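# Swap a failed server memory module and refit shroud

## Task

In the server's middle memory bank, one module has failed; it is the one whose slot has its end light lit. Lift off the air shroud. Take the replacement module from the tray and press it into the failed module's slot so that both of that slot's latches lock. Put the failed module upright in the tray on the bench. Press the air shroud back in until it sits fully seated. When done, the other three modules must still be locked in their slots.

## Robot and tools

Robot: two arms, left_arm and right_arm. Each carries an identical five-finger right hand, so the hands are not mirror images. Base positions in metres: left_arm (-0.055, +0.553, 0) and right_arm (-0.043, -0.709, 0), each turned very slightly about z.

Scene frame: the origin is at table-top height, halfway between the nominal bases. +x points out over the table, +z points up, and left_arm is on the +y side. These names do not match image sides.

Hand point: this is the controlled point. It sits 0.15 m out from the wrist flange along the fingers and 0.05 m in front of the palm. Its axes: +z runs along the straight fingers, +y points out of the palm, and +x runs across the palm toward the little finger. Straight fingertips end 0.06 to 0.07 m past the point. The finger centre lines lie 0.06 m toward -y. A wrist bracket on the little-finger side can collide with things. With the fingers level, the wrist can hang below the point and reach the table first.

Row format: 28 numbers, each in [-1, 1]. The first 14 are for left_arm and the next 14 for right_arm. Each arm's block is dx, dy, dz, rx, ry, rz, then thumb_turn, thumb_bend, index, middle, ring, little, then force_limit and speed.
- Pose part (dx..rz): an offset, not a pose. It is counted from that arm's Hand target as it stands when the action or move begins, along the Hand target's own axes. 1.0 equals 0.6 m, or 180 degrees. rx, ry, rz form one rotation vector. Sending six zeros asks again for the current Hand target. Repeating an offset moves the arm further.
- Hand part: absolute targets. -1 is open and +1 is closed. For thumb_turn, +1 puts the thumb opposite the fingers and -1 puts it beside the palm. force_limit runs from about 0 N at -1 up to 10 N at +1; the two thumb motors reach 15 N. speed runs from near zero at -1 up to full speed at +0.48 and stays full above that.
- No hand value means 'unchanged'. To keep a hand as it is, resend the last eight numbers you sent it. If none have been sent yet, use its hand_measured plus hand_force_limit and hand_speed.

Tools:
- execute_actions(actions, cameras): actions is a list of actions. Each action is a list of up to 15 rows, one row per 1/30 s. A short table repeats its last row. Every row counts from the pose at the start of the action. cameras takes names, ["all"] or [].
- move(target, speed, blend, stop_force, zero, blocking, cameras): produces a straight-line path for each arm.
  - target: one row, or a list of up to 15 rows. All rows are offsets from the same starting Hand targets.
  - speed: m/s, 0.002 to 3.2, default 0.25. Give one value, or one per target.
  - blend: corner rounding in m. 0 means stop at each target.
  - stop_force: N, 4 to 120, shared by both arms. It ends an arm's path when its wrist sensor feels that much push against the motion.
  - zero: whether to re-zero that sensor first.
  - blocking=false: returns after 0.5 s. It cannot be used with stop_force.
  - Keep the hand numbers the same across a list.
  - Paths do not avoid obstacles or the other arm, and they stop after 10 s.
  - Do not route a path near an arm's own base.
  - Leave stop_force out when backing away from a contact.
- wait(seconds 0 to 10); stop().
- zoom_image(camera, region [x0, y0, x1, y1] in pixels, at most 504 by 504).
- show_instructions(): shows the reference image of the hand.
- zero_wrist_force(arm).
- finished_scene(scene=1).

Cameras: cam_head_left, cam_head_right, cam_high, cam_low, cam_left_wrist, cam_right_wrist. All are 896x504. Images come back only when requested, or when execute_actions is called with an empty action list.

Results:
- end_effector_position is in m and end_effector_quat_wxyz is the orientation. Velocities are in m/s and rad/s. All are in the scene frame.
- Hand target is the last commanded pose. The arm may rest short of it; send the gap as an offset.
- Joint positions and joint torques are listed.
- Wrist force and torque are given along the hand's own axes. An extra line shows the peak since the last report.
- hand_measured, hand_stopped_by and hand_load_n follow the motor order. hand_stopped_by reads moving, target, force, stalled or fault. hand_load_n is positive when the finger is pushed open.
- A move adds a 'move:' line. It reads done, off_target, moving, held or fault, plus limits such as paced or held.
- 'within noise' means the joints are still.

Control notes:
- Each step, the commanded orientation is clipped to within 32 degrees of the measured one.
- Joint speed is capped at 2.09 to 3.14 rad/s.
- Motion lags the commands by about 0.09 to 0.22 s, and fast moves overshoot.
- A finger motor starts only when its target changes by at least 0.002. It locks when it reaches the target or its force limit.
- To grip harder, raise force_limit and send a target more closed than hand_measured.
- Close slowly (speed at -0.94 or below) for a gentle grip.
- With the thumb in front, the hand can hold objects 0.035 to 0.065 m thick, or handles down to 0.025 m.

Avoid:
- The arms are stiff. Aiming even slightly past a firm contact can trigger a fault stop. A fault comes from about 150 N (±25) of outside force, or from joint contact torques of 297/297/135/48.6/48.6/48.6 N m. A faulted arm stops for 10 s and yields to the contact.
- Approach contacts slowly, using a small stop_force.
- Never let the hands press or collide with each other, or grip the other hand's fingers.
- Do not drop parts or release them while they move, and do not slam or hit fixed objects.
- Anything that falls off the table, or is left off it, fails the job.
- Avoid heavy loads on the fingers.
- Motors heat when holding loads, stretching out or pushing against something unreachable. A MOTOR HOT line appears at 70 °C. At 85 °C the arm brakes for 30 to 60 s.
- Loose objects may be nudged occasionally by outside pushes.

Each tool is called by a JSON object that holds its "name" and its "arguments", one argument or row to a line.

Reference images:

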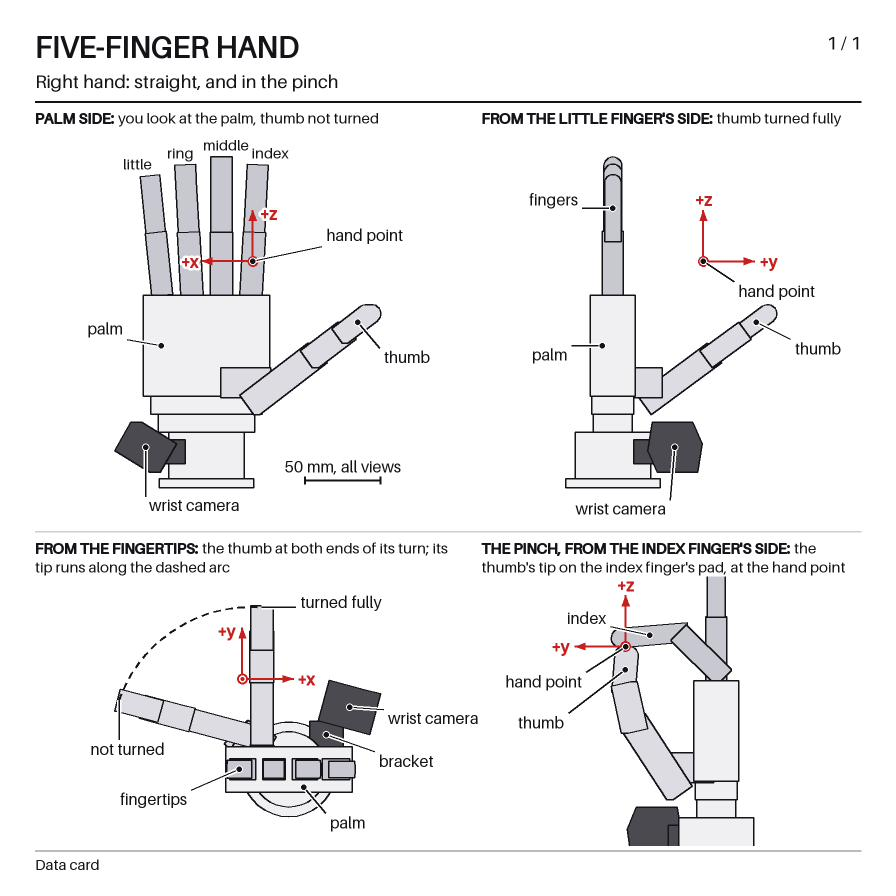

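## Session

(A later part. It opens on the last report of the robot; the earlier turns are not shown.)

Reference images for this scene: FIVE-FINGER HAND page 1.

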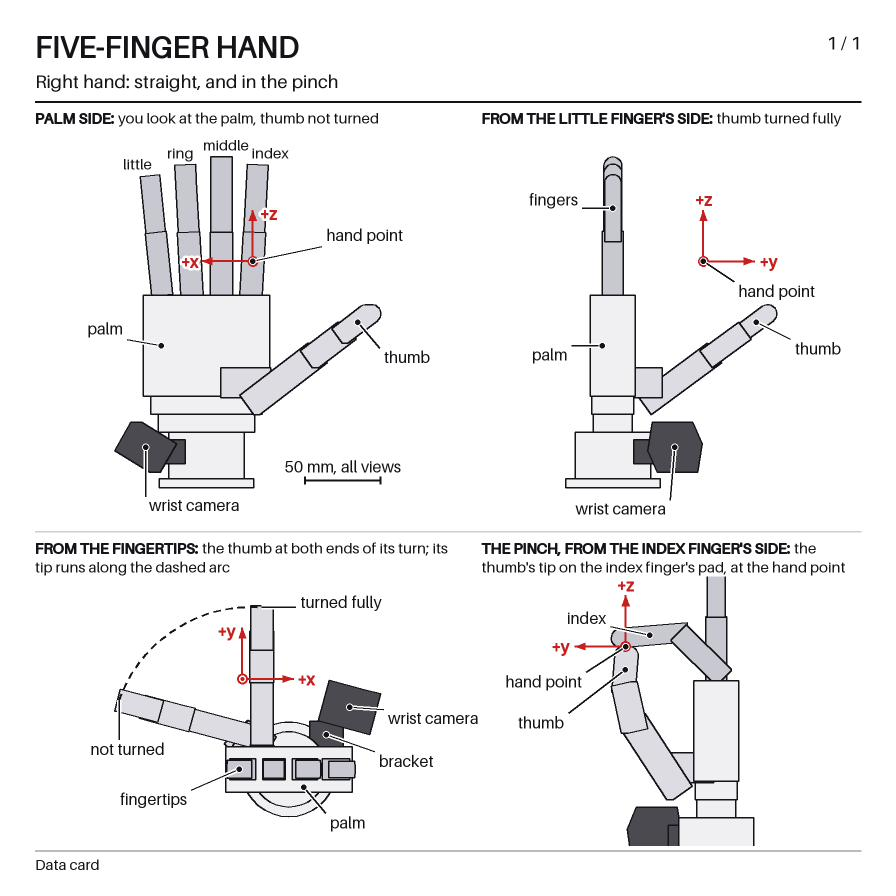

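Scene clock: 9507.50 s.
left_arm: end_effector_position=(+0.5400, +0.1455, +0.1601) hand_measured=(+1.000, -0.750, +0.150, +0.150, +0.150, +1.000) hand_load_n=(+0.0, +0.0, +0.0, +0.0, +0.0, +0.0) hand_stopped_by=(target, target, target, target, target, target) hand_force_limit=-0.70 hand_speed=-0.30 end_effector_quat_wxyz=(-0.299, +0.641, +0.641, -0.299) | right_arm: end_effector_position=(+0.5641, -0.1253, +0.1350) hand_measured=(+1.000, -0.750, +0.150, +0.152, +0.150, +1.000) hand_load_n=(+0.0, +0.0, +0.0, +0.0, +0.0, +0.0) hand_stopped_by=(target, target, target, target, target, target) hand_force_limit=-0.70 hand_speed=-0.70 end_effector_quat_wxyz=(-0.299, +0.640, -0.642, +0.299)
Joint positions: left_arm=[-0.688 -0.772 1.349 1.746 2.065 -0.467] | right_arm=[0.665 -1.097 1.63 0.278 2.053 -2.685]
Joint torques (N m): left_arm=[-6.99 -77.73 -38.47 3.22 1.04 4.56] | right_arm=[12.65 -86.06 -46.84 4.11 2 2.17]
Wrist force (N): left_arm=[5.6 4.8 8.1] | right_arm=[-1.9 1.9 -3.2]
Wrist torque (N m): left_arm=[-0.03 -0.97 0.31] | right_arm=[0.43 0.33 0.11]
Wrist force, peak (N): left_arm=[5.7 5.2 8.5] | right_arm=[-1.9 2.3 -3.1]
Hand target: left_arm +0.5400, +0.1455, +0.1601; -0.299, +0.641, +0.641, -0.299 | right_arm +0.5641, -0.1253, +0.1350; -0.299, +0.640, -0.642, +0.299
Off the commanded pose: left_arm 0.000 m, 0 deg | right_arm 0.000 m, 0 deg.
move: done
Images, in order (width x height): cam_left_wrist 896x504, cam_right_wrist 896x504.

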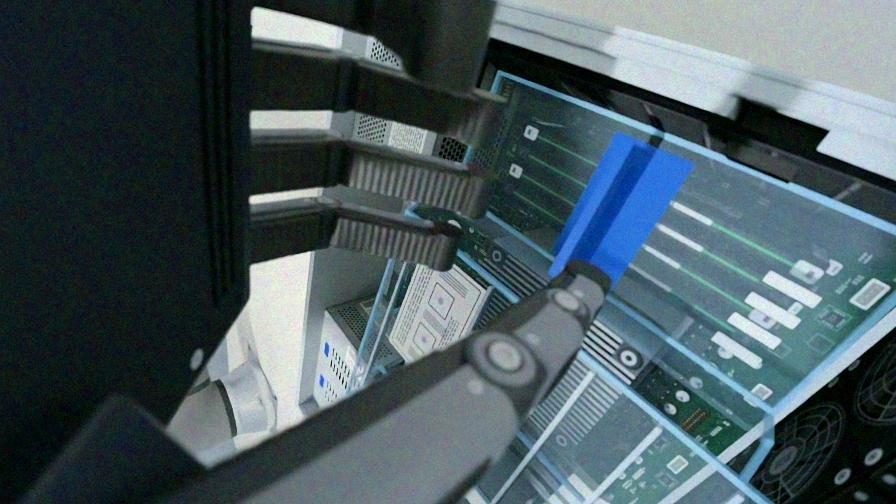

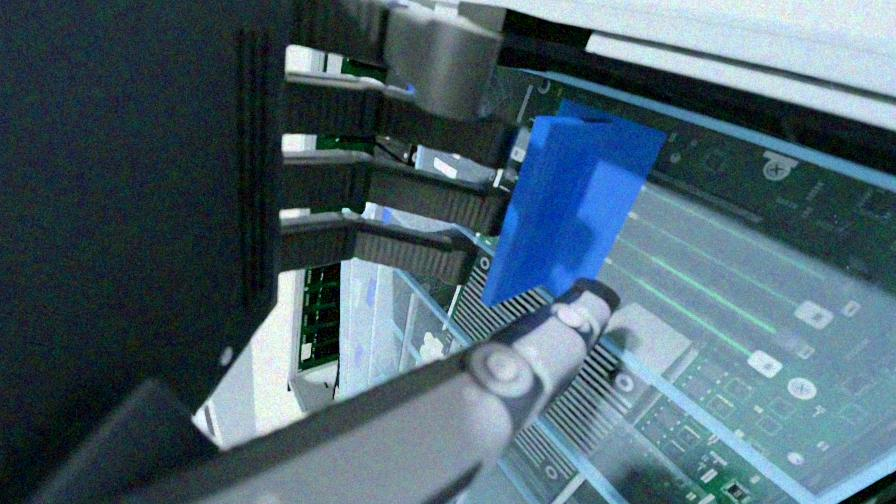

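{"name": "move", "arguments": {
  "target": [0,0,0,0,0,0,1,-0.75,0.15,0.15,0.15,1,-0.7,-0.3, 0,0.0173,0.0145,0,0,0,1,-0.75,0.15,0.15,0.15,1.0,-0.7,-0.7],
  "speed": 0.01,
  "stop_force": 4,
  "cameras": ["cam_right_wrist"]
}}

{"name": "move", "arguments": {
  "target": [0,0,0,0,0,0,1,-0.75,0.15,0.15,0.15,1,-0.7,-0.3, 0,0,0,0,0,0,1,0.0,0.15,0.15,0.15,1.0,-0.7,-0.9],
  "speed": 0.02,
  "cameras": []
}}

{"name": "move", "arguments": {
  "target": [0,0,0,0,0,0,1,-0.75,0.15,0.15,0.15,1,-0.7,-0.3, 0,0,0,0,0,0,1,0.0,0.6,0.6,0.6,1.0,-0.7,-0.9],
  "speed": 0.02,
  "cameras": ["cam_right_wrist"]
}}

Scene clock: 9534.10 s.
left_arm: end_effector_position=(+0.5400, +0.1455, +0.1601) hand_measured=(+1.000, -0.750, +0.150, +0.150, +0.150, +1.000) hand_load_n=(+0.0, +0.0, +0.0, +0.0, +0.0, +0.0) hand_stopped_by=(target, target, target, target, target, target) hand_force_limit=-0.70 hand_speed=-0.30 end_effector_quat_wxyz=(-0.299, +0.641, +0.641, -0.299) | right_arm: end_effector_position=(+0.5641, -0.1253, +0.1214) hand_measured=(+1.000, -0.750, +0.150, +0.152, +0.150, +1.000) hand_load_n=(+0.0, +0.0, +0.0, +0.0, +0.0, +0.0) hand_stopped_by=(target, target, target, target, target, target) hand_force_limit=-0.70 hand_speed=-0.70 end_effector_quat_wxyz=(-0.299, +0.640, -0.642, +0.299)
Joint positions: left_arm=[-0.688 -0.772 1.349 1.746 2.065 -0.467] | right_arm=[0.665 -1.085 1.64 0.257 2.053 -2.685]
Joint torques (N m): left_arm=[-5.53 -79.8 -23.5 2.28 2.3 4.26] | right_arm=[14.64 -82.03 -39.17 4.2 2.12 2.14]
Wrist force (N): left_arm=[5.2 4.9 7.7] | right_arm=[-1.5 1.7 -3.2]
Wrist torque (N m): left_arm=[0.03 -0.89 0.30] | right_arm=[0.42 0.25 0.12]
Wrist force, peak (N): left_arm=[5.1 5.1 8.7] | right_arm=[-1.7 2.2 -3.4]
Hand target: left_arm +0.5400, +0.1455, +0.1601; -0.299, +0.641, +0.641, -0.299 | right_arm +0.5641, -0.1253, +0.1215; -0.299, +0.640, -0.642, +0.299
Off the commanded pose: left_arm 0.000 m, 0 deg | right_arm 0.000 m, 0 deg.
move: done
Images, in order (width x height): cam_right_wrist 896x504.

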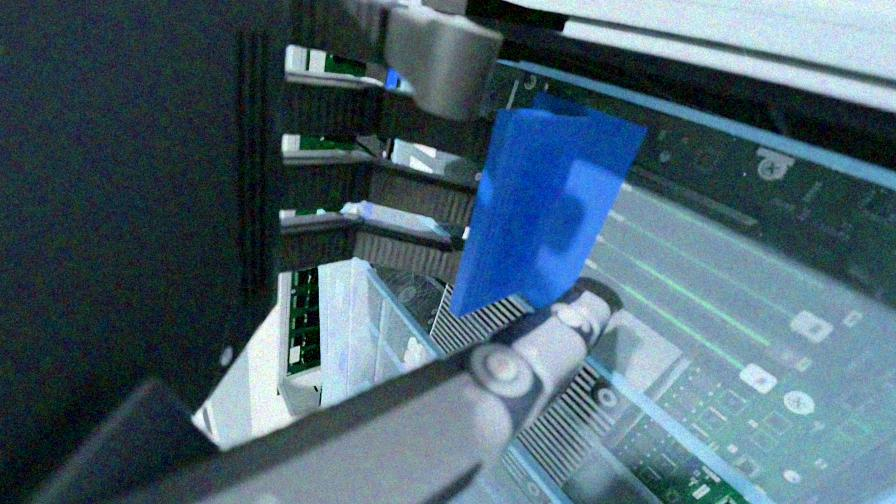

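Scene clock: 9537.57 s.
left_arm: end_effector_position=(+0.5400, +0.1455, +0.1601) hand_measured=(+1.000, -0.750, +0.150, +0.150, +0.150, +1.000) hand_load_n=(+0.0, -0.5, +0.0, +0.0, +0.0, +0.0) hand_stopped_by=(target, target, target, target, target, target) hand_force_limit=-0.70 hand_speed=-0.30 end_effector_quat_wxyz=(-0.299, +0.641, +0.641, -0.299) | right_arm: end_effector_position=(+0.5641, -0.1253, +0.1215) hand_measured=(+1.000, -0.286, +0.150, +0.152, +0.150, +1.000) hand_load_n=(+0.0, +2.5, +0.0, +0.0, +0.0, -0.5) hand_stopped_by=(target, force, target, target, target, target) hand_force_limit=-0.70 hand_speed=-0.90 end_effector_quat_wxyz=(-0.299, +0.640, -0.642, +0.299)
Joint positions: left_arm=[-0.688 -0.772 1.349 1.746 2.065 -0.467] | right_arm=[0.665 -1.085 1.64 0.257 2.053 -2.685]
Joint torques (N m): left_arm=[-7.25 -76.64 -22.65 2.61 2.59 4.62] | right_arm=[12.11 -86.35 -45.32 3.23 2.32 1.27]
Wrist force (N): left_arm=[5.0 4.9 8.6] | right_arm=[0.0 3.6 -3.2]
Wrist torque (N m): left_arm=[-0.04 -0.90 0.28] | right_arm=[0.41 0.36 0.11]
Wrist force, peak (N): left_arm=[5.4 4.9 8.5] | right_arm=[0.2 3.9 -3.6]
Hand target: left_arm +0.5400, +0.1455, +0.1601; -0.299, +0.641, +0.641, -0.299 | right_arm +0.5641, -0.1253, +0.1215; -0.299, +0.640, -0.642, +0.299
Off the commanded pose: left_arm 0.000 m, 0 deg | right_arm 0.000 m, 0 deg.
move: done
No camera images: "cameras" was empty.

Scene clock: 9538.27 s.
left_arm: end_effector_position=(+0.5400, +0.1455, +0.1601) hand_measured=(+1.000, -0.750, +0.150, +0.150, +0.150, +1.000) hand_load_n=(+0.0, +0.0, +0.0, +0.0, +0.0, +0.0) hand_stopped_by=(target, target, target, target, target, target) hand_force_limit=-0.70 hand_speed=-0.30 end_effector_quat_wxyz=(-0.299, +0.641, +0.641, -0.299) | right_arm: end_effector_position=(+0.5641, -0.1253, +0.1215) hand_measured=(+1.000, -0.288, +0.270, +0.206, +0.270, +1.000) hand_load_n=(+0.0, +3.5, +3.0, +0.5, +2.5, +0.0) hand_stopped_by=(target, force, force, force, force, target) hand_force_limit=-0.70 hand_speed=-0.90 end_effector_quat_wxyz=(-0.299, +0.640, -0.642, +0.299)
Joint positions: left_arm=[-0.688 -0.772 1.349 1.746 2.065 -0.467] | right_arm=[0.665 -1.085 1.64 0.257 2.053 -2.685]
Joint torques (N m): left_arm=[-8.81 -75.41 -22.5 2.32 2.63 4.27] | right_arm=[9.93 -86.74 -45.26 2.08 2.37 1.02]
Wrist force (N): left_arm=[5.4 4.8 8.5] | right_arm=[-1.3 3.3 -2.7]
Wrist torque (N m): left_arm=[-0.04 -0.95 0.30] | right_arm=[0.46 0.22 0.11]
Wrist force, peak (N): left_arm=[5.3 5.1 8.4] | right_arm=[-1.2 4.0 -3.7]
Hand target: left_arm +0.5400, +0.1455, +0.1601; -0.299, +0.641, +0.641, -0.299 | right_arm +0.5641, -0.1253, +0.1215; -0.299, +0.640, -0.642, +0.299
Off the commanded pose: left_arm 0.000 m, 0 deg | right_arm 0.000 m, 0 deg.
move: done
Images, in order (width x height): cam_right_wrist 896x504.

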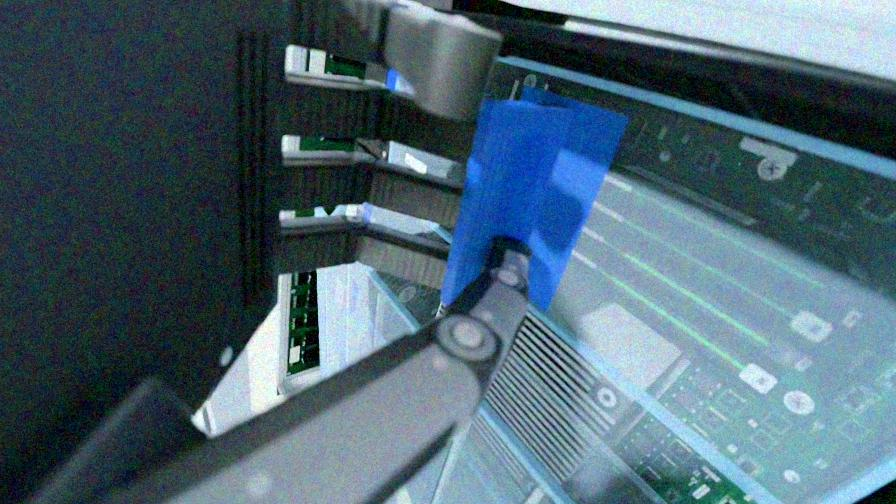

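{"name": "move", "arguments": {
  "target": [0,0,0,0,0,0,1,-0.75,0.15,0.15,0.15,1,-0.7,-0.3, 0,0,0,0,0,0,1,0.3,0.8,0.8,0.6,1.0,-0.1,-0.9],
  "speed": 0.02,
  "cameras": []
}}

{"name": "move", "arguments": {
  "target": [0,0,0,0,0,0,1,-0.75,0.15,0.15,0.15,1,-0.7,-0.3, 0,-0.0051,-0.0043,0,0,0,1,0.3,0.8,0.8,0.6,1.0,-0.1,-0.9],
  "speed": 0.01,
  "cameras": ["cam_right_wrist"]
}}

{"name": "zoom_image", "arguments": {
  "camera": "cam_right_wrist",
  "region": [420, 0, 820, 340]
}}

Scene clock: 9543.73 s.
left_arm: end_effector_position=(+0.5400, +0.1455, +0.1601) hand_measured=(+1.000, -0.750, +0.150, +0.150, +0.150, +1.000) hand_load_n=(+0.0, +0.0, +0.0, +0.0, +0.0, +0.0) hand_stopped_by=(target, target, target, target, target, target) hand_force_limit=-0.70 hand_speed=-0.30 end_effector_quat_wxyz=(-0.299, +0.641, +0.641, -0.299) | right_arm: end_effector_position=(+0.5641, -0.1253, +0.1215) hand_measured=(+1.000, -0.280, +0.276, +0.222, +0.270, +1.000) hand_load_n=(+0.0, +7.0, +5.0, +7.0, +0.5, +0.0) hand_stopped_by=(target, force, force, force, force, target) hand_force_limit=-0.10 hand_speed=-0.90 end_effector_quat_wxyz=(-0.299, +0.640, -0.642, +0.299)
Joint positions: left_arm=[-0.688 -0.772 1.349 1.746 2.065 -0.467] | right_arm=[0.665 -1.085 1.64 0.257 2.053 -2.685]
Joint torques (N m): left_arm=[-9.43 -76.11 -21.59 2.47 2.64 4.7] | right_arm=[6.33 -85.99 -45.45 -0.87 2.11 0.23]
Wrist force (N): left_arm=[4.9 4.6 8.3] | right_arm=[-1.8 3.8 -1.5]
Wrist torque (N m): left_arm=[-0.07 -0.87 0.26] | right_arm=[0.47 0.23 0.13]
Wrist force, peak (N): left_arm=[5.3 5.3 8.5] | right_arm=[-2.2 4.0 -2.3]
Hand target: left_arm +0.5400, +0.1455, +0.1601; -0.299, +0.641, +0.641, -0.299 | right_arm +0.5641, -0.1253, +0.1215; -0.299, +0.640, -0.642, +0.299
Off the commanded pose: left_arm 0.000 m, 0 deg | right_arm 0.000 m, 0 deg.
move: done
No camera images: "cameras" was empty.

Scene clock: 9544.43 s.
left_arm: end_effector_position=(+0.5400, +0.1455, +0.1601) hand_measured=(+1.000, -0.750, +0.150, +0.150, +0.150, +1.000) hand_load_n=(+0.0, +0.0, -0.5, +0.0, +0.0, +0.0) hand_stopped_by=(target, target, target, target, target, target) hand_force_limit=-0.70 hand_speed=-0.30 end_effector_quat_wxyz=(-0.299, +0.641, +0.641, -0.299) | right_arm: end_effector_position=(+0.5641, -0.1253, +0.1255) hand_measured=(+1.000, -0.280, +0.276, +0.222, +0.270, +1.000) hand_load_n=(+2.0, +8.5, +4.5, +6.0, +0.0, +0.0) hand_stopped_by=(target, force, force, force, force, target) hand_force_limit=-0.10 hand_speed=-0.90 end_effector_quat_wxyz=(-0.299, +0.640, -0.642, +0.299)
Joint positions: left_arm=[-0.688 -0.772 1.349 1.746 2.065 -0.467] | right_arm=[0.665 -1.089 1.637 0.263 2.053 -2.685]
Joint torques (N m): left_arm=[-5.95 -76.6 -23.35 2.54 2.47 4.16] | right_arm=[5.23 -79.6 -41.99 2.74 2.25 0.12]
Wrist force (N): left_arm=[5.0 4.6 8.2] | right_arm=[-8.2 5.6 -1.2]
Wrist torque (N m): left_arm=[-0.06 -0.88 0.27] | right_arm=[0.44 0.24 0.19]
Wrist force, peak (N): left_arm=[5.4 5.1 8.7] | right_arm=[-8.2 5.6 -1.2]
Hand target: left_arm +0.5400, +0.1455, +0.1601; -0.299, +0.641, +0.641, -0.299 | right_arm +0.5641, -0.1253, +0.1255; -0.299, +0.640, -0.642, +0.299
Off the commanded pose: left_arm 0.000 m, 0 deg | right_arm 0.000 m, 0 deg.
move: done
Images, in order (width x height): cam_right_wrist 896x504.

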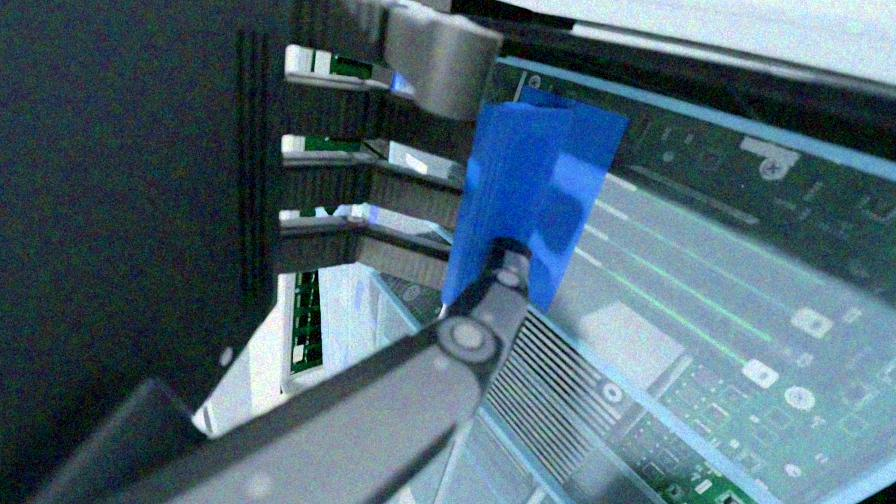

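Scaled by 1.260 from the camera's 896x504 image, which has a finer 1280x720 frame.

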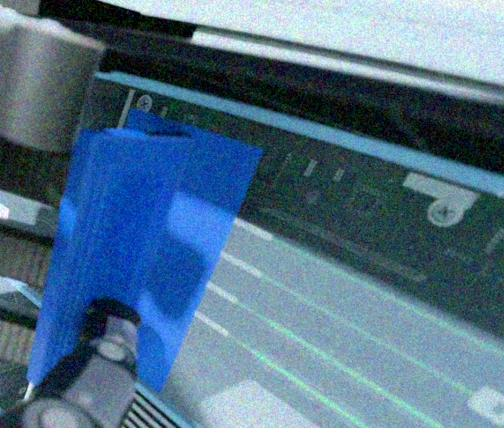

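{"name": "move", "arguments": {
  "target": [0,0,0,0,0,0,1,-0.75,0.15,0.15,0.15,1,-0.7,-0.3, 0,0.0255,0.0214,0,0,0,1,0.3,0.8,0.8,0.6,1.0,-0.1,-0.9],
  "speed": 0.01,
  "stop_force": 8,
  "cameras": ["cam_right_wrist", "cam_left_wrist"]
}}

{"name": "zoom_image", "arguments": {
  "camera": "cam_left_wrist",
  "region": [450, 60, 850, 320]
}}

Scene clock: 9549.33 s.
left_arm: end_effector_position=(+0.5400, +0.1455, +0.1601) hand_measured=(+1.000, -0.750, +0.150, +0.150, +0.150, +1.000) hand_load_n=(+0.0, +0.0, +0.0, +0.0, +0.0, +0.0) hand_stopped_by=(target, target, target, target, target, target) hand_force_limit=-0.70 hand_speed=-0.30 end_effector_quat_wxyz=(-0.299, +0.641, +0.641, -0.299) | right_arm: end_effector_position=(+0.5641, -0.1253, +0.1213) hand_measured=(+1.000, -0.280, +0.276, +0.222, +0.270, +1.000) hand_load_n=(+0.5, +8.5, +3.0, +6.0, +0.5, +0.0) hand_stopped_by=(target, force, force, force, force, target) hand_force_limit=-0.10 hand_speed=-0.90 end_effector_quat_wxyz=(-0.299, +0.640, -0.642, +0.299)
Joint positions: left_arm=[-0.688 -0.772 1.349 1.746 2.065 -0.467] | right_arm=[0.665 -1.085 1.64 0.256 2.053 -2.685]
Joint torques (N m): left_arm=[-8.74 -78.08 -22.18 2.46 2.3 4.4] | right_arm=[7.61 -83.44 -47.06 3.36 0.17 0.09]
Wrist force (N): left_arm=[4.9 4.5 8.1] | right_arm=[-0.2 1.8 -6.5]
Wrist torque (N m): left_arm=[-0.08 -0.87 0.27] | right_arm=[0.48 0.40 0.09]
Wrist force, peak (N): left_arm=[5.3 5.1 8.5] | right_arm=[1.0 -2.1 -12.5]
Hand target: left_arm +0.5400, +0.1455, +0.1601; -0.299, +0.641, +0.641, -0.299 | right_arm +0.5641, -0.1253, +0.1213; -0.299, +0.640, -0.642, +0.299 (not the last commanded pose)
Off the commanded pose: left_arm 0.000 m, 0 deg | right_arm 0.016 m, 0 deg.
move: contact (right_arm)
Images, in order (width x height): cam_left_wrist 896x504, cam_right_wrist 896x504.

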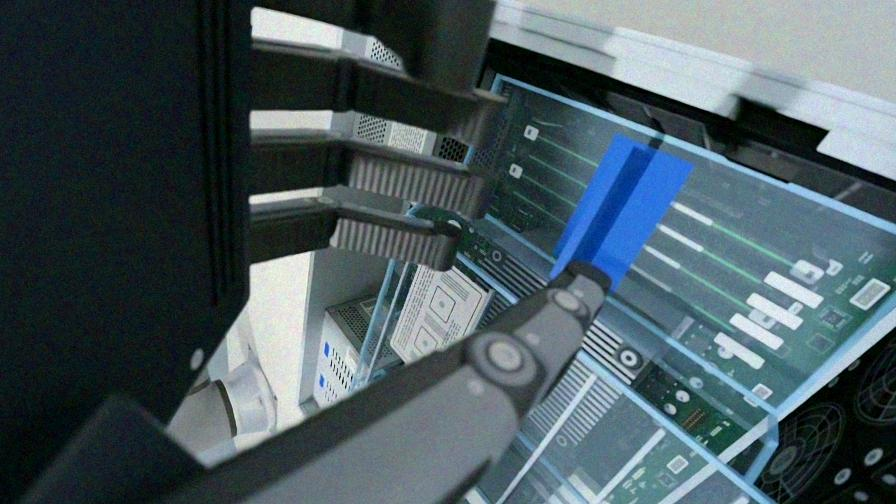

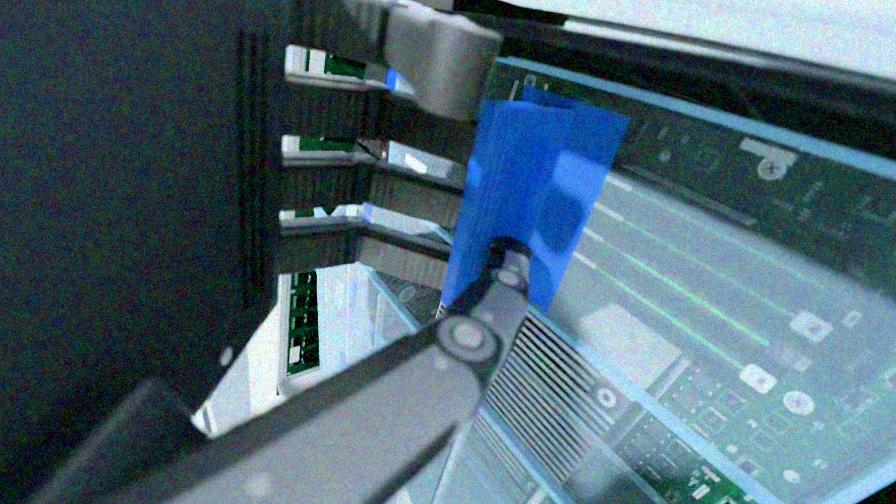

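Scaled by 1.260 from the camera's 896x504 image, which has a finer 1280x720 frame.

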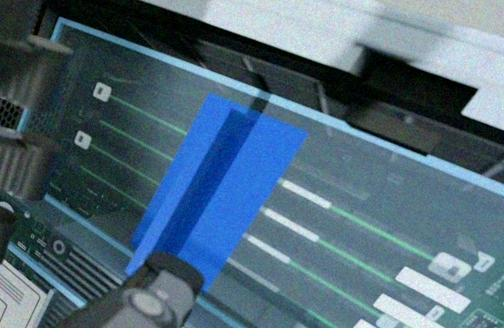

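{"name": "zoom_image", "arguments": {
  "camera": "cam_right_wrist",
  "region": [480, 0, 720, 120]
}}

{"name": "zoom_image", "arguments": {
  "camera": "cam_left_wrist",
  "region": [640, 60, 896, 220]
}}

Scaled by 2.100 from the camera's 896x504 image, which has a finer 1280x720 frame.

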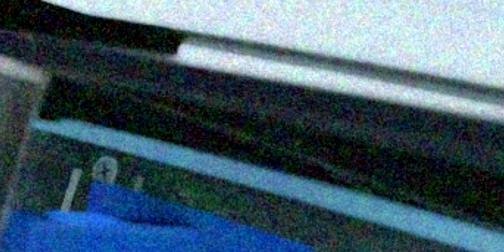

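Scaled by 1.969 from the camera's 896x504 image, which has a finer 1280x720 frame.

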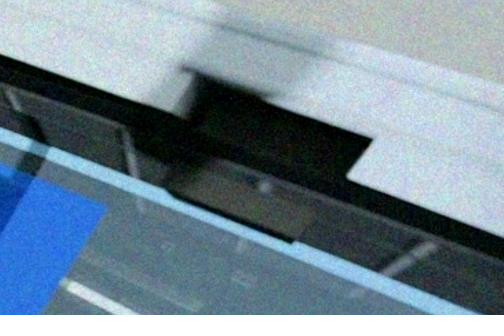

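{"name": "move", "arguments": {
  "target": [
    [0,0,0,0,0,0,1,-0.75,0.15,0.15,0.15,1,-0.7,-0.3, 0,0,0,0,0,0,1,-0.75,0.15,0.15,0.15,1.0,-0.7,-0.5],
    [0,0,0,0,0,0,1,-0.75,0.15,0.15,0.15,1,-0.7,-0.3, 0,-0.0747,-0.0626,0,0,0,1,-0.75,0.15,0.15,0.15,1.0,-0.7,-0.5],
    [0,0,0,0,0,0,1,-0.75,0.15,0.15,0.15,1,-0.7,-0.3, 0.1267,-0.0637,-0.0758,0,0,0,-1,-1,-1,-1,-1,-1,0.0,0.3]
  ],
  "speed": [0.1,0.1,0.1],
  "cameras": ["cam_right_wrist", "cam_left_wrist"]
}}

{"name": "zoom_image", "arguments": {
  "camera": "cam_right_wrist",
  "region": [400, 100, 700, 340]
}}

Scene clock: 9612.63 s.
left_arm: end_effector_position=(+0.5400, +0.1455, +0.1601) hand_measured=(+1.000, -0.750, +0.150, +0.150, +0.150, +1.000) hand_load_n=(+0.0, +0.0, +0.0, +0.0, +0.5, +0.0) hand_stopped_by=(target, target, target, target, target, target) hand_force_limit=-0.70 hand_speed=-0.30 end_effector_quat_wxyz=(-0.299, +0.641, +0.641, -0.299) | right_arm: end_effector_position=(+0.5536, -0.2014, +0.1797) hand_measured=(-1.000, -1.000, -1.000, -1.000, -1.000, -1.000) hand_load_n=(+0.0, +0.0, +0.0, +0.0, +0.0, -0.5) hand_stopped_by=(target, target, target, target, target, target) hand_force_limit=0.00 hand_speed=0.30 end_effector_quat_wxyz=(-0.299, +0.640, -0.642, +0.299)
Joint positions: left_arm=[-0.688 -0.772 1.349 1.746 2.065 -0.467] | right_arm=[0.578 -1.235 1.74 0.276 1.992 -2.754]
Joint torques (N m): left_arm=[-6.44 -78.45 -24.41 1.84 2.06 3.94] | right_arm=[14.54 -59.28 -42.17 -0.16 1.51 2.68]
Wrist force (N): left_arm=[4.6 4.6 7.9] | right_arm=[-2.2 1.1 -3.3]
Wrist torque (N m): left_arm=[-0.04 -0.81 0.25] | right_arm=[0.33 0.28 -0.12]
Wrist force, peak (N): left_arm=[5.3 5.1 8.5] | right_arm=[0.3 1.3 -7.0]
Hand target: left_arm +0.5400, +0.1455, +0.1601; -0.299, +0.641, +0.641, -0.299 | right_arm +0.5536, -0.2014, +0.1797; -0.299, +0.640, -0.642, +0.299
Off the commanded pose: left_arm 0.000 m, 0 deg | right_arm 0.000 m, 0 deg.
move: done
Images, in order (width x height): cam_left_wrist 896x504, cam_right_wrist 896x504.

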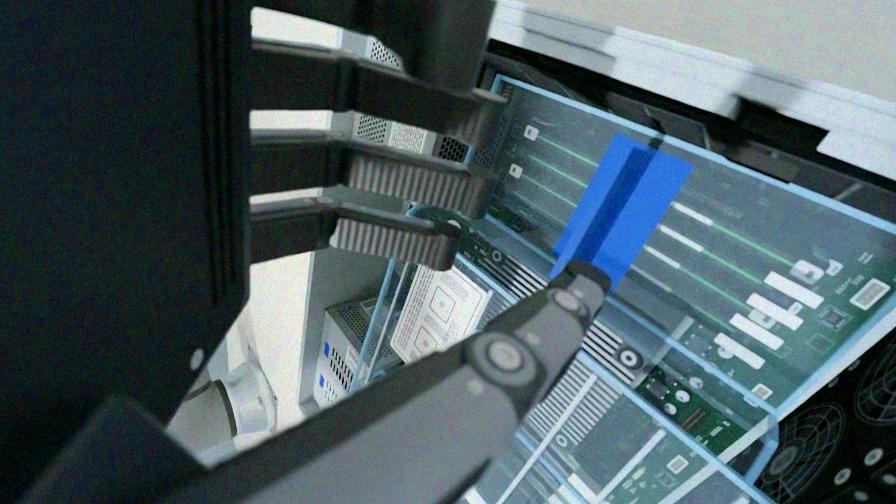

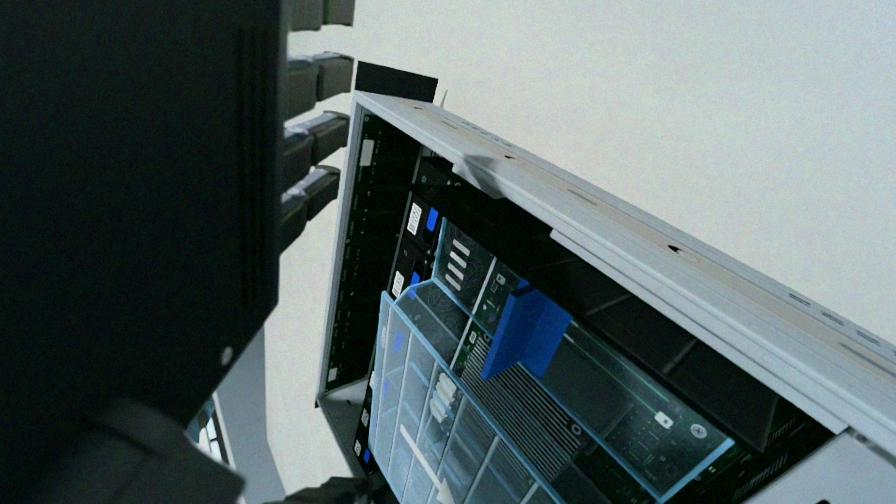

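Scaled by 1.680 from the camera's 896x504 image, which has a finer 1280x720 frame.

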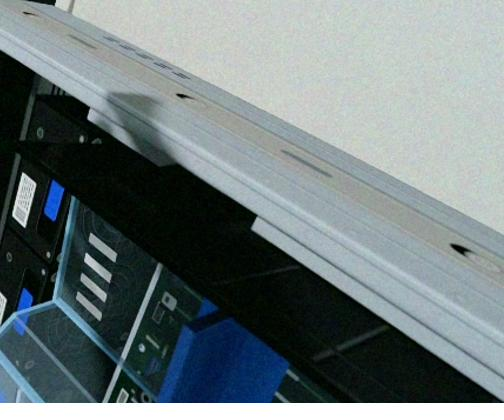

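{"name": "zoom_image", "arguments": {
  "camera": "cam_right_wrist",
  "region": [440, 130, 620, 270]
}}

{"name": "zoom_image", "arguments": {
  "camera": "cam_left_wrist",
  "region": [700, 70, 860, 190]
}}

Scaled by 2.800 from the camera's 896x504 image, which has a finer 1280x720 frame.

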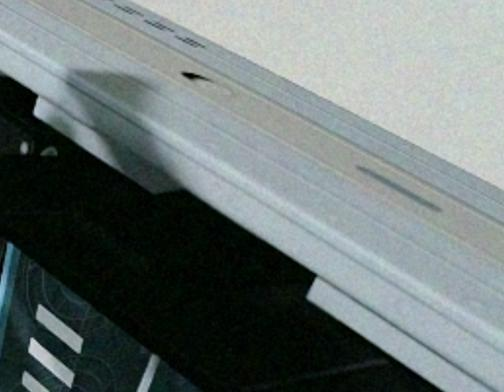

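Scaled by 3.150 from the camera's 896x504 image, which has a finer 1280x720 frame.

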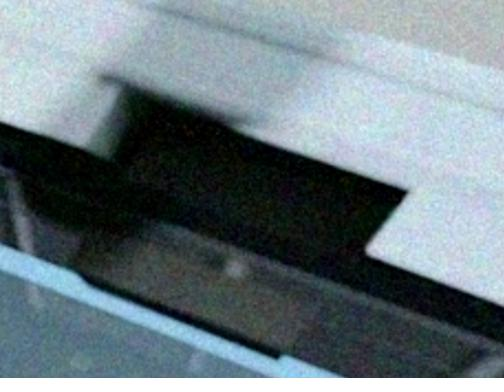

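{"name": "zoom_image", "arguments": {
  "camera": "cam_right_wrist",
  "region": [400, 150, 520, 250]
}}

{"name": "zoom_image", "arguments": {
  "camera": "cam_right_wrist",
  "region": [480, 180, 600, 280]
}}

Scaled by 4.200 from the camera's 896x504 image, which has a finer 1280x720 frame.

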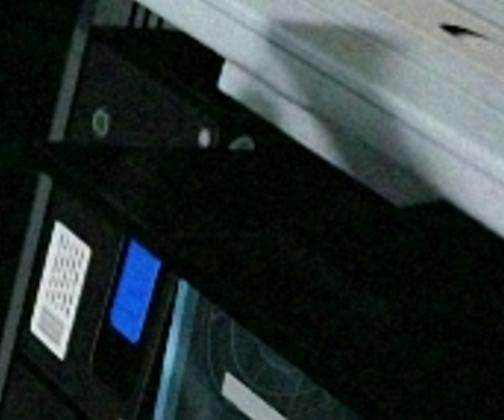

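Scaled by 4.200 from the camera's 896x504 image, which has a finer 1280x720 frame.

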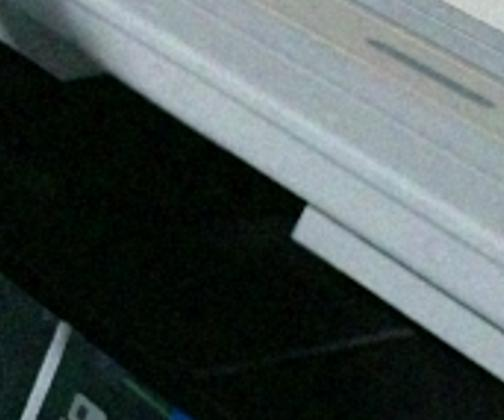

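{"name": "move", "arguments": {
  "target": [
    [0.0008,0.0613,0.0439,0,0,0,1,-0.75,0.15,0.15,0.15,1,-0.7,-0.3, -0.1270,0.0147,0.0336,0,0,0,-1,-1,-1,-1,-1,-1,0.0,0.3],
    [0.0008,0.0613,0.0439,0,0,0,1,-0.75,0.15,0.15,0.15,1,-0.7,-0.3, -0.1270,0.0147,0.0336,0,0,0,1,-0.75,0.15,0.15,0.15,1,-0.7,-0.5]
  ],
  "speed": [0.08,0.08],
  "cameras": ["cam_right_wrist", "cam_left_wrist"]
}}

{"name": "zoom_image", "arguments": {
  "camera": "cam_right_wrist",
  "region": [440, 40, 760, 320]
}}

{"name": "zoom_image", "arguments": {
  "camera": "cam_left_wrist",
  "region": [440, 60, 760, 340]
}}

Scene clock: 9672.57 s.
left_arm: end_effector_position=(+0.5435, +0.1459, +0.1150) hand_measured=(+1.000, -0.750, +0.150, +0.150, +0.150, +1.000) hand_load_n=(+0.0, +0.0, +0.0, +0.0, +0.0, +0.0) hand_stopped_by=(target, target, target, target, target, target) hand_force_limit=-0.70 hand_speed=-0.30 end_effector_quat_wxyz=(-0.299, +0.641, +0.641, -0.299) | right_arm: end_effector_position=(+0.5636, -0.1252, +0.1601) hand_measured=(+1.000, -0.750, +0.150, +0.150, +0.150, +1.000) hand_load_n=(+0.0, +0.0, +0.0, +0.0, +0.0, +0.5) hand_stopped_by=(target, target, target, target, target, target) hand_force_limit=-0.70 hand_speed=-0.50 end_effector_quat_wxyz=(-0.299, +0.640, -0.642, +0.299)
Joint positions: left_arm=[-0.685 -0.725 1.353 1.696 2.063 -0.465] | right_arm=[0.665 -1.117 1.611 0.317 2.053 -2.685]
Joint torques (N m): left_arm=[-6.45 -97.73 -45.56 6.55 1.8 -2.28] | right_arm=[-9.48 -81.46 -34.56 2.67 0.34 -4]
Wrist force (N): left_arm=[5.0 4.6 8.2] | right_arm=[-1.7 2.3 -3.2]
Wrist torque (N m): left_arm=[-0.04 -0.84 0.30] | right_arm=[0.46 0.27 0.07]
Wrist force, peak (N): left_arm=[5.2 5.0 8.6] | right_arm=[-2.0 1.5 -3.8]
Hand target: left_arm +0.5435, +0.1459, +0.1150; -0.299, +0.641, +0.641, -0.299 | right_arm +0.5636, -0.1252, +0.1601; -0.299, +0.640, -0.642, +0.299
Off the commanded pose: left_arm 0.000 m, 0 deg | right_arm 0.000 m, 0 deg.
move: done
Images, in order (width x height): cam_left_wrist 896x504, cam_right_wrist 896x504.

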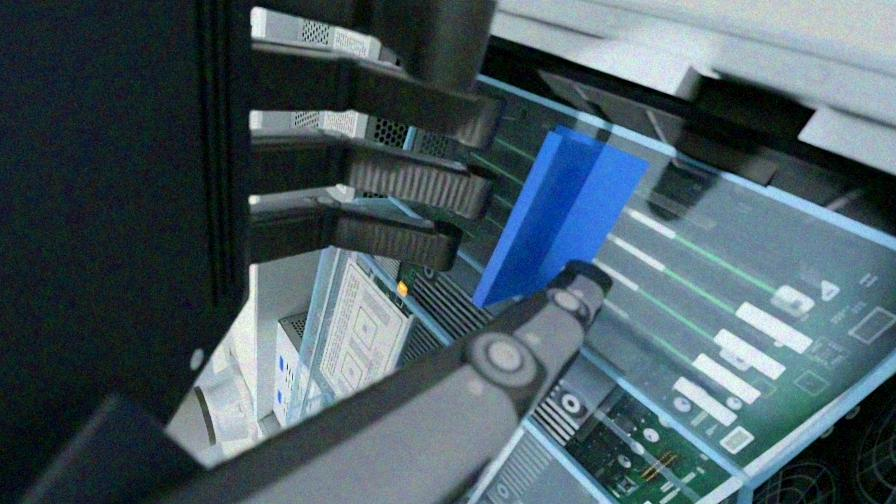

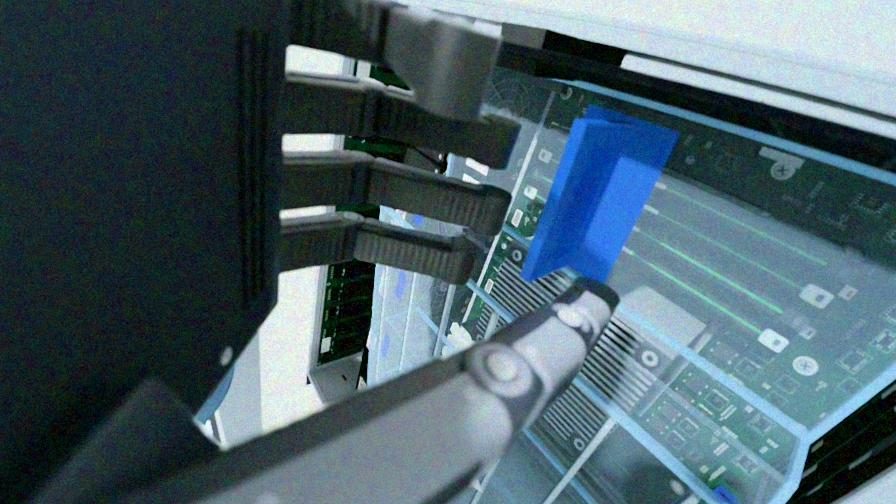

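Scaled by 1.575 from the camera's 896x504 image, which has a finer 1280x720 frame.

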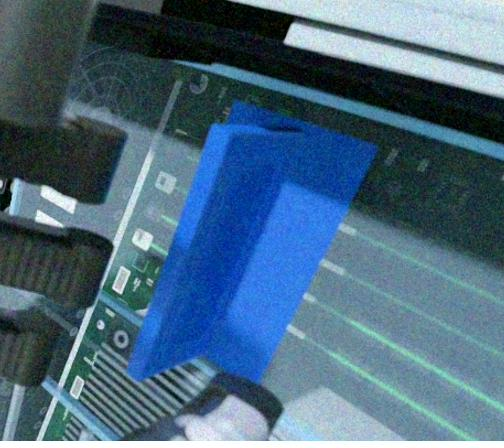

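Scaled by 1.575 from the camera's 896x504 image, which has a finer 1280x720 frame.

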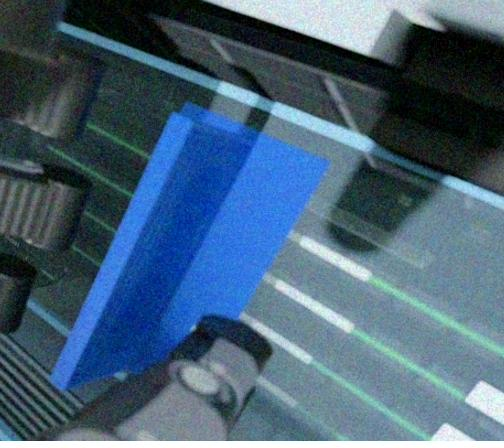

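{"name": "move", "arguments": {
  "target": [-0.0025,0.0347,0.0287,0,0,0,1,-0.75,0.15,0.15,0.15,1,-0.7,-0.3, 0.0015,0.0417,0.0426,0,0,0,1,-0.75,0.15,0.15,0.15,1,-0.7,-0.5],
  "speed": 0.015,
  "stop_force": 4,
  "cameras": ["cam_right_wrist", "cam_left_wrist"]
}}

Scene clock: 9700.00 s.
left_arm: end_effector_position=(+0.5437, +0.1444, +0.0879) hand_measured=(+1.000, -0.750, +0.150, +0.150, +0.150, +1.000) hand_load_n=(+0.0, +0.0, +0.0, -0.5, +0.0, +0.0) hand_stopped_by=(target, target, target, target, target, target) hand_force_limit=-0.70 hand_speed=-0.30 end_effector_quat_wxyz=(-0.299, +0.641, +0.641, -0.299) | right_arm: end_effector_position=(+0.5671, -0.1261, +0.1245) hand_measured=(+1.000, -0.750, +0.150, +0.150, +0.150, +1.000) hand_load_n=(+0.0, +0.0, +0.0, +0.0, +0.0, +0.0) hand_stopped_by=(target, target, target, target, target, target) hand_force_limit=-0.70 hand_speed=-0.50 end_effector_quat_wxyz=(-0.299, +0.640, -0.642, +0.299)
Joint positions: left_arm=[-0.686 -0.696 1.355 1.665 2.064 -0.466] | right_arm=[0.661 -1.086 1.635 0.261 2.051 -2.688]
Joint torques (N m): left_arm=[-12.94 -75.81 -19.52 1.79 2.54 -3.22] | right_arm=[-0.01 -87.1 -46.06 4.18 0.66 -2.23]
Wrist force (N): left_arm=[5.2 0.9 6.2] | right_arm=[-1.8 2.0 -3.2]
Wrist torque (N m): left_arm=[-0.01 -0.78 0.39] | right_arm=[0.46 0.31 0.11]
Wrist force, peak (N): left_arm=[4.8 4.9 8.6] | right_arm=[-1.8 2.1 -3.5]
Hand target: left_arm +0.5437, +0.1444, +0.0879; -0.299, +0.641, +0.641, -0.299 | right_arm +0.5671, -0.1260, +0.1245; -0.299, +0.640, -0.642, +0.299
Off the commanded pose: left_arm 0.000 m, 0 deg | right_arm 0.000 m, 0 deg.
move: contact (left_arm)
Images, in order (width x height): cam_left_wrist 896x504, cam_right_wrist 896x504.

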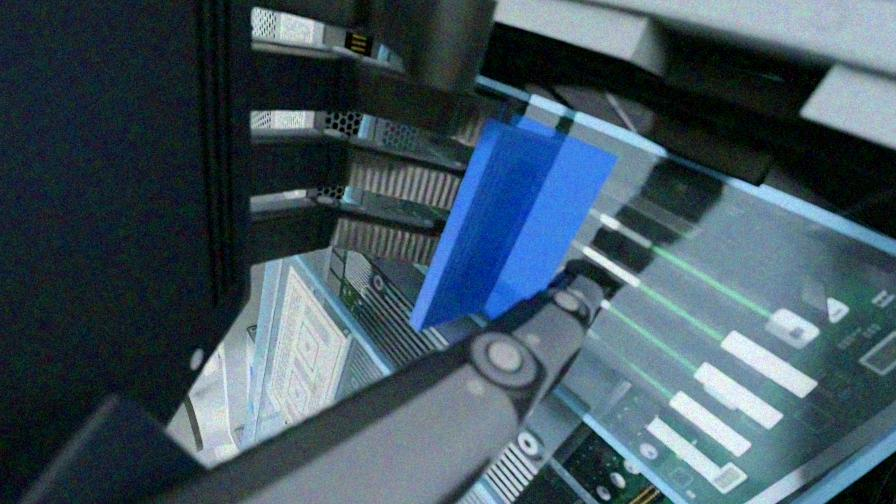

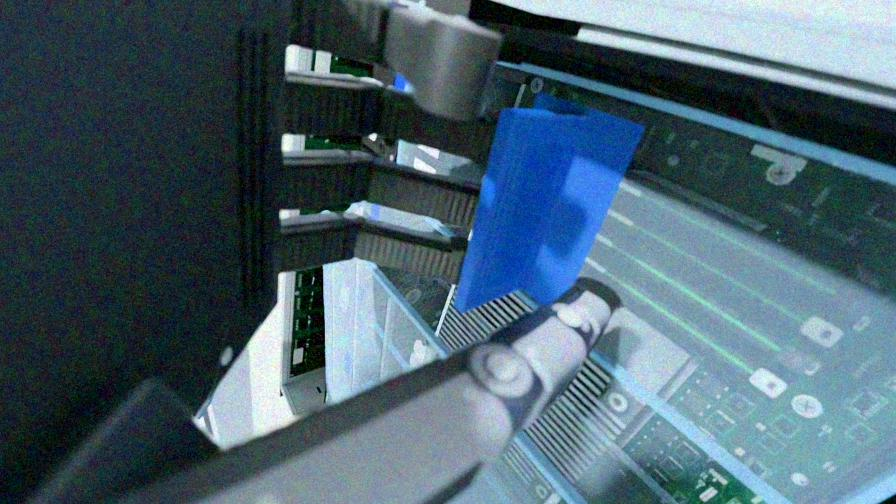

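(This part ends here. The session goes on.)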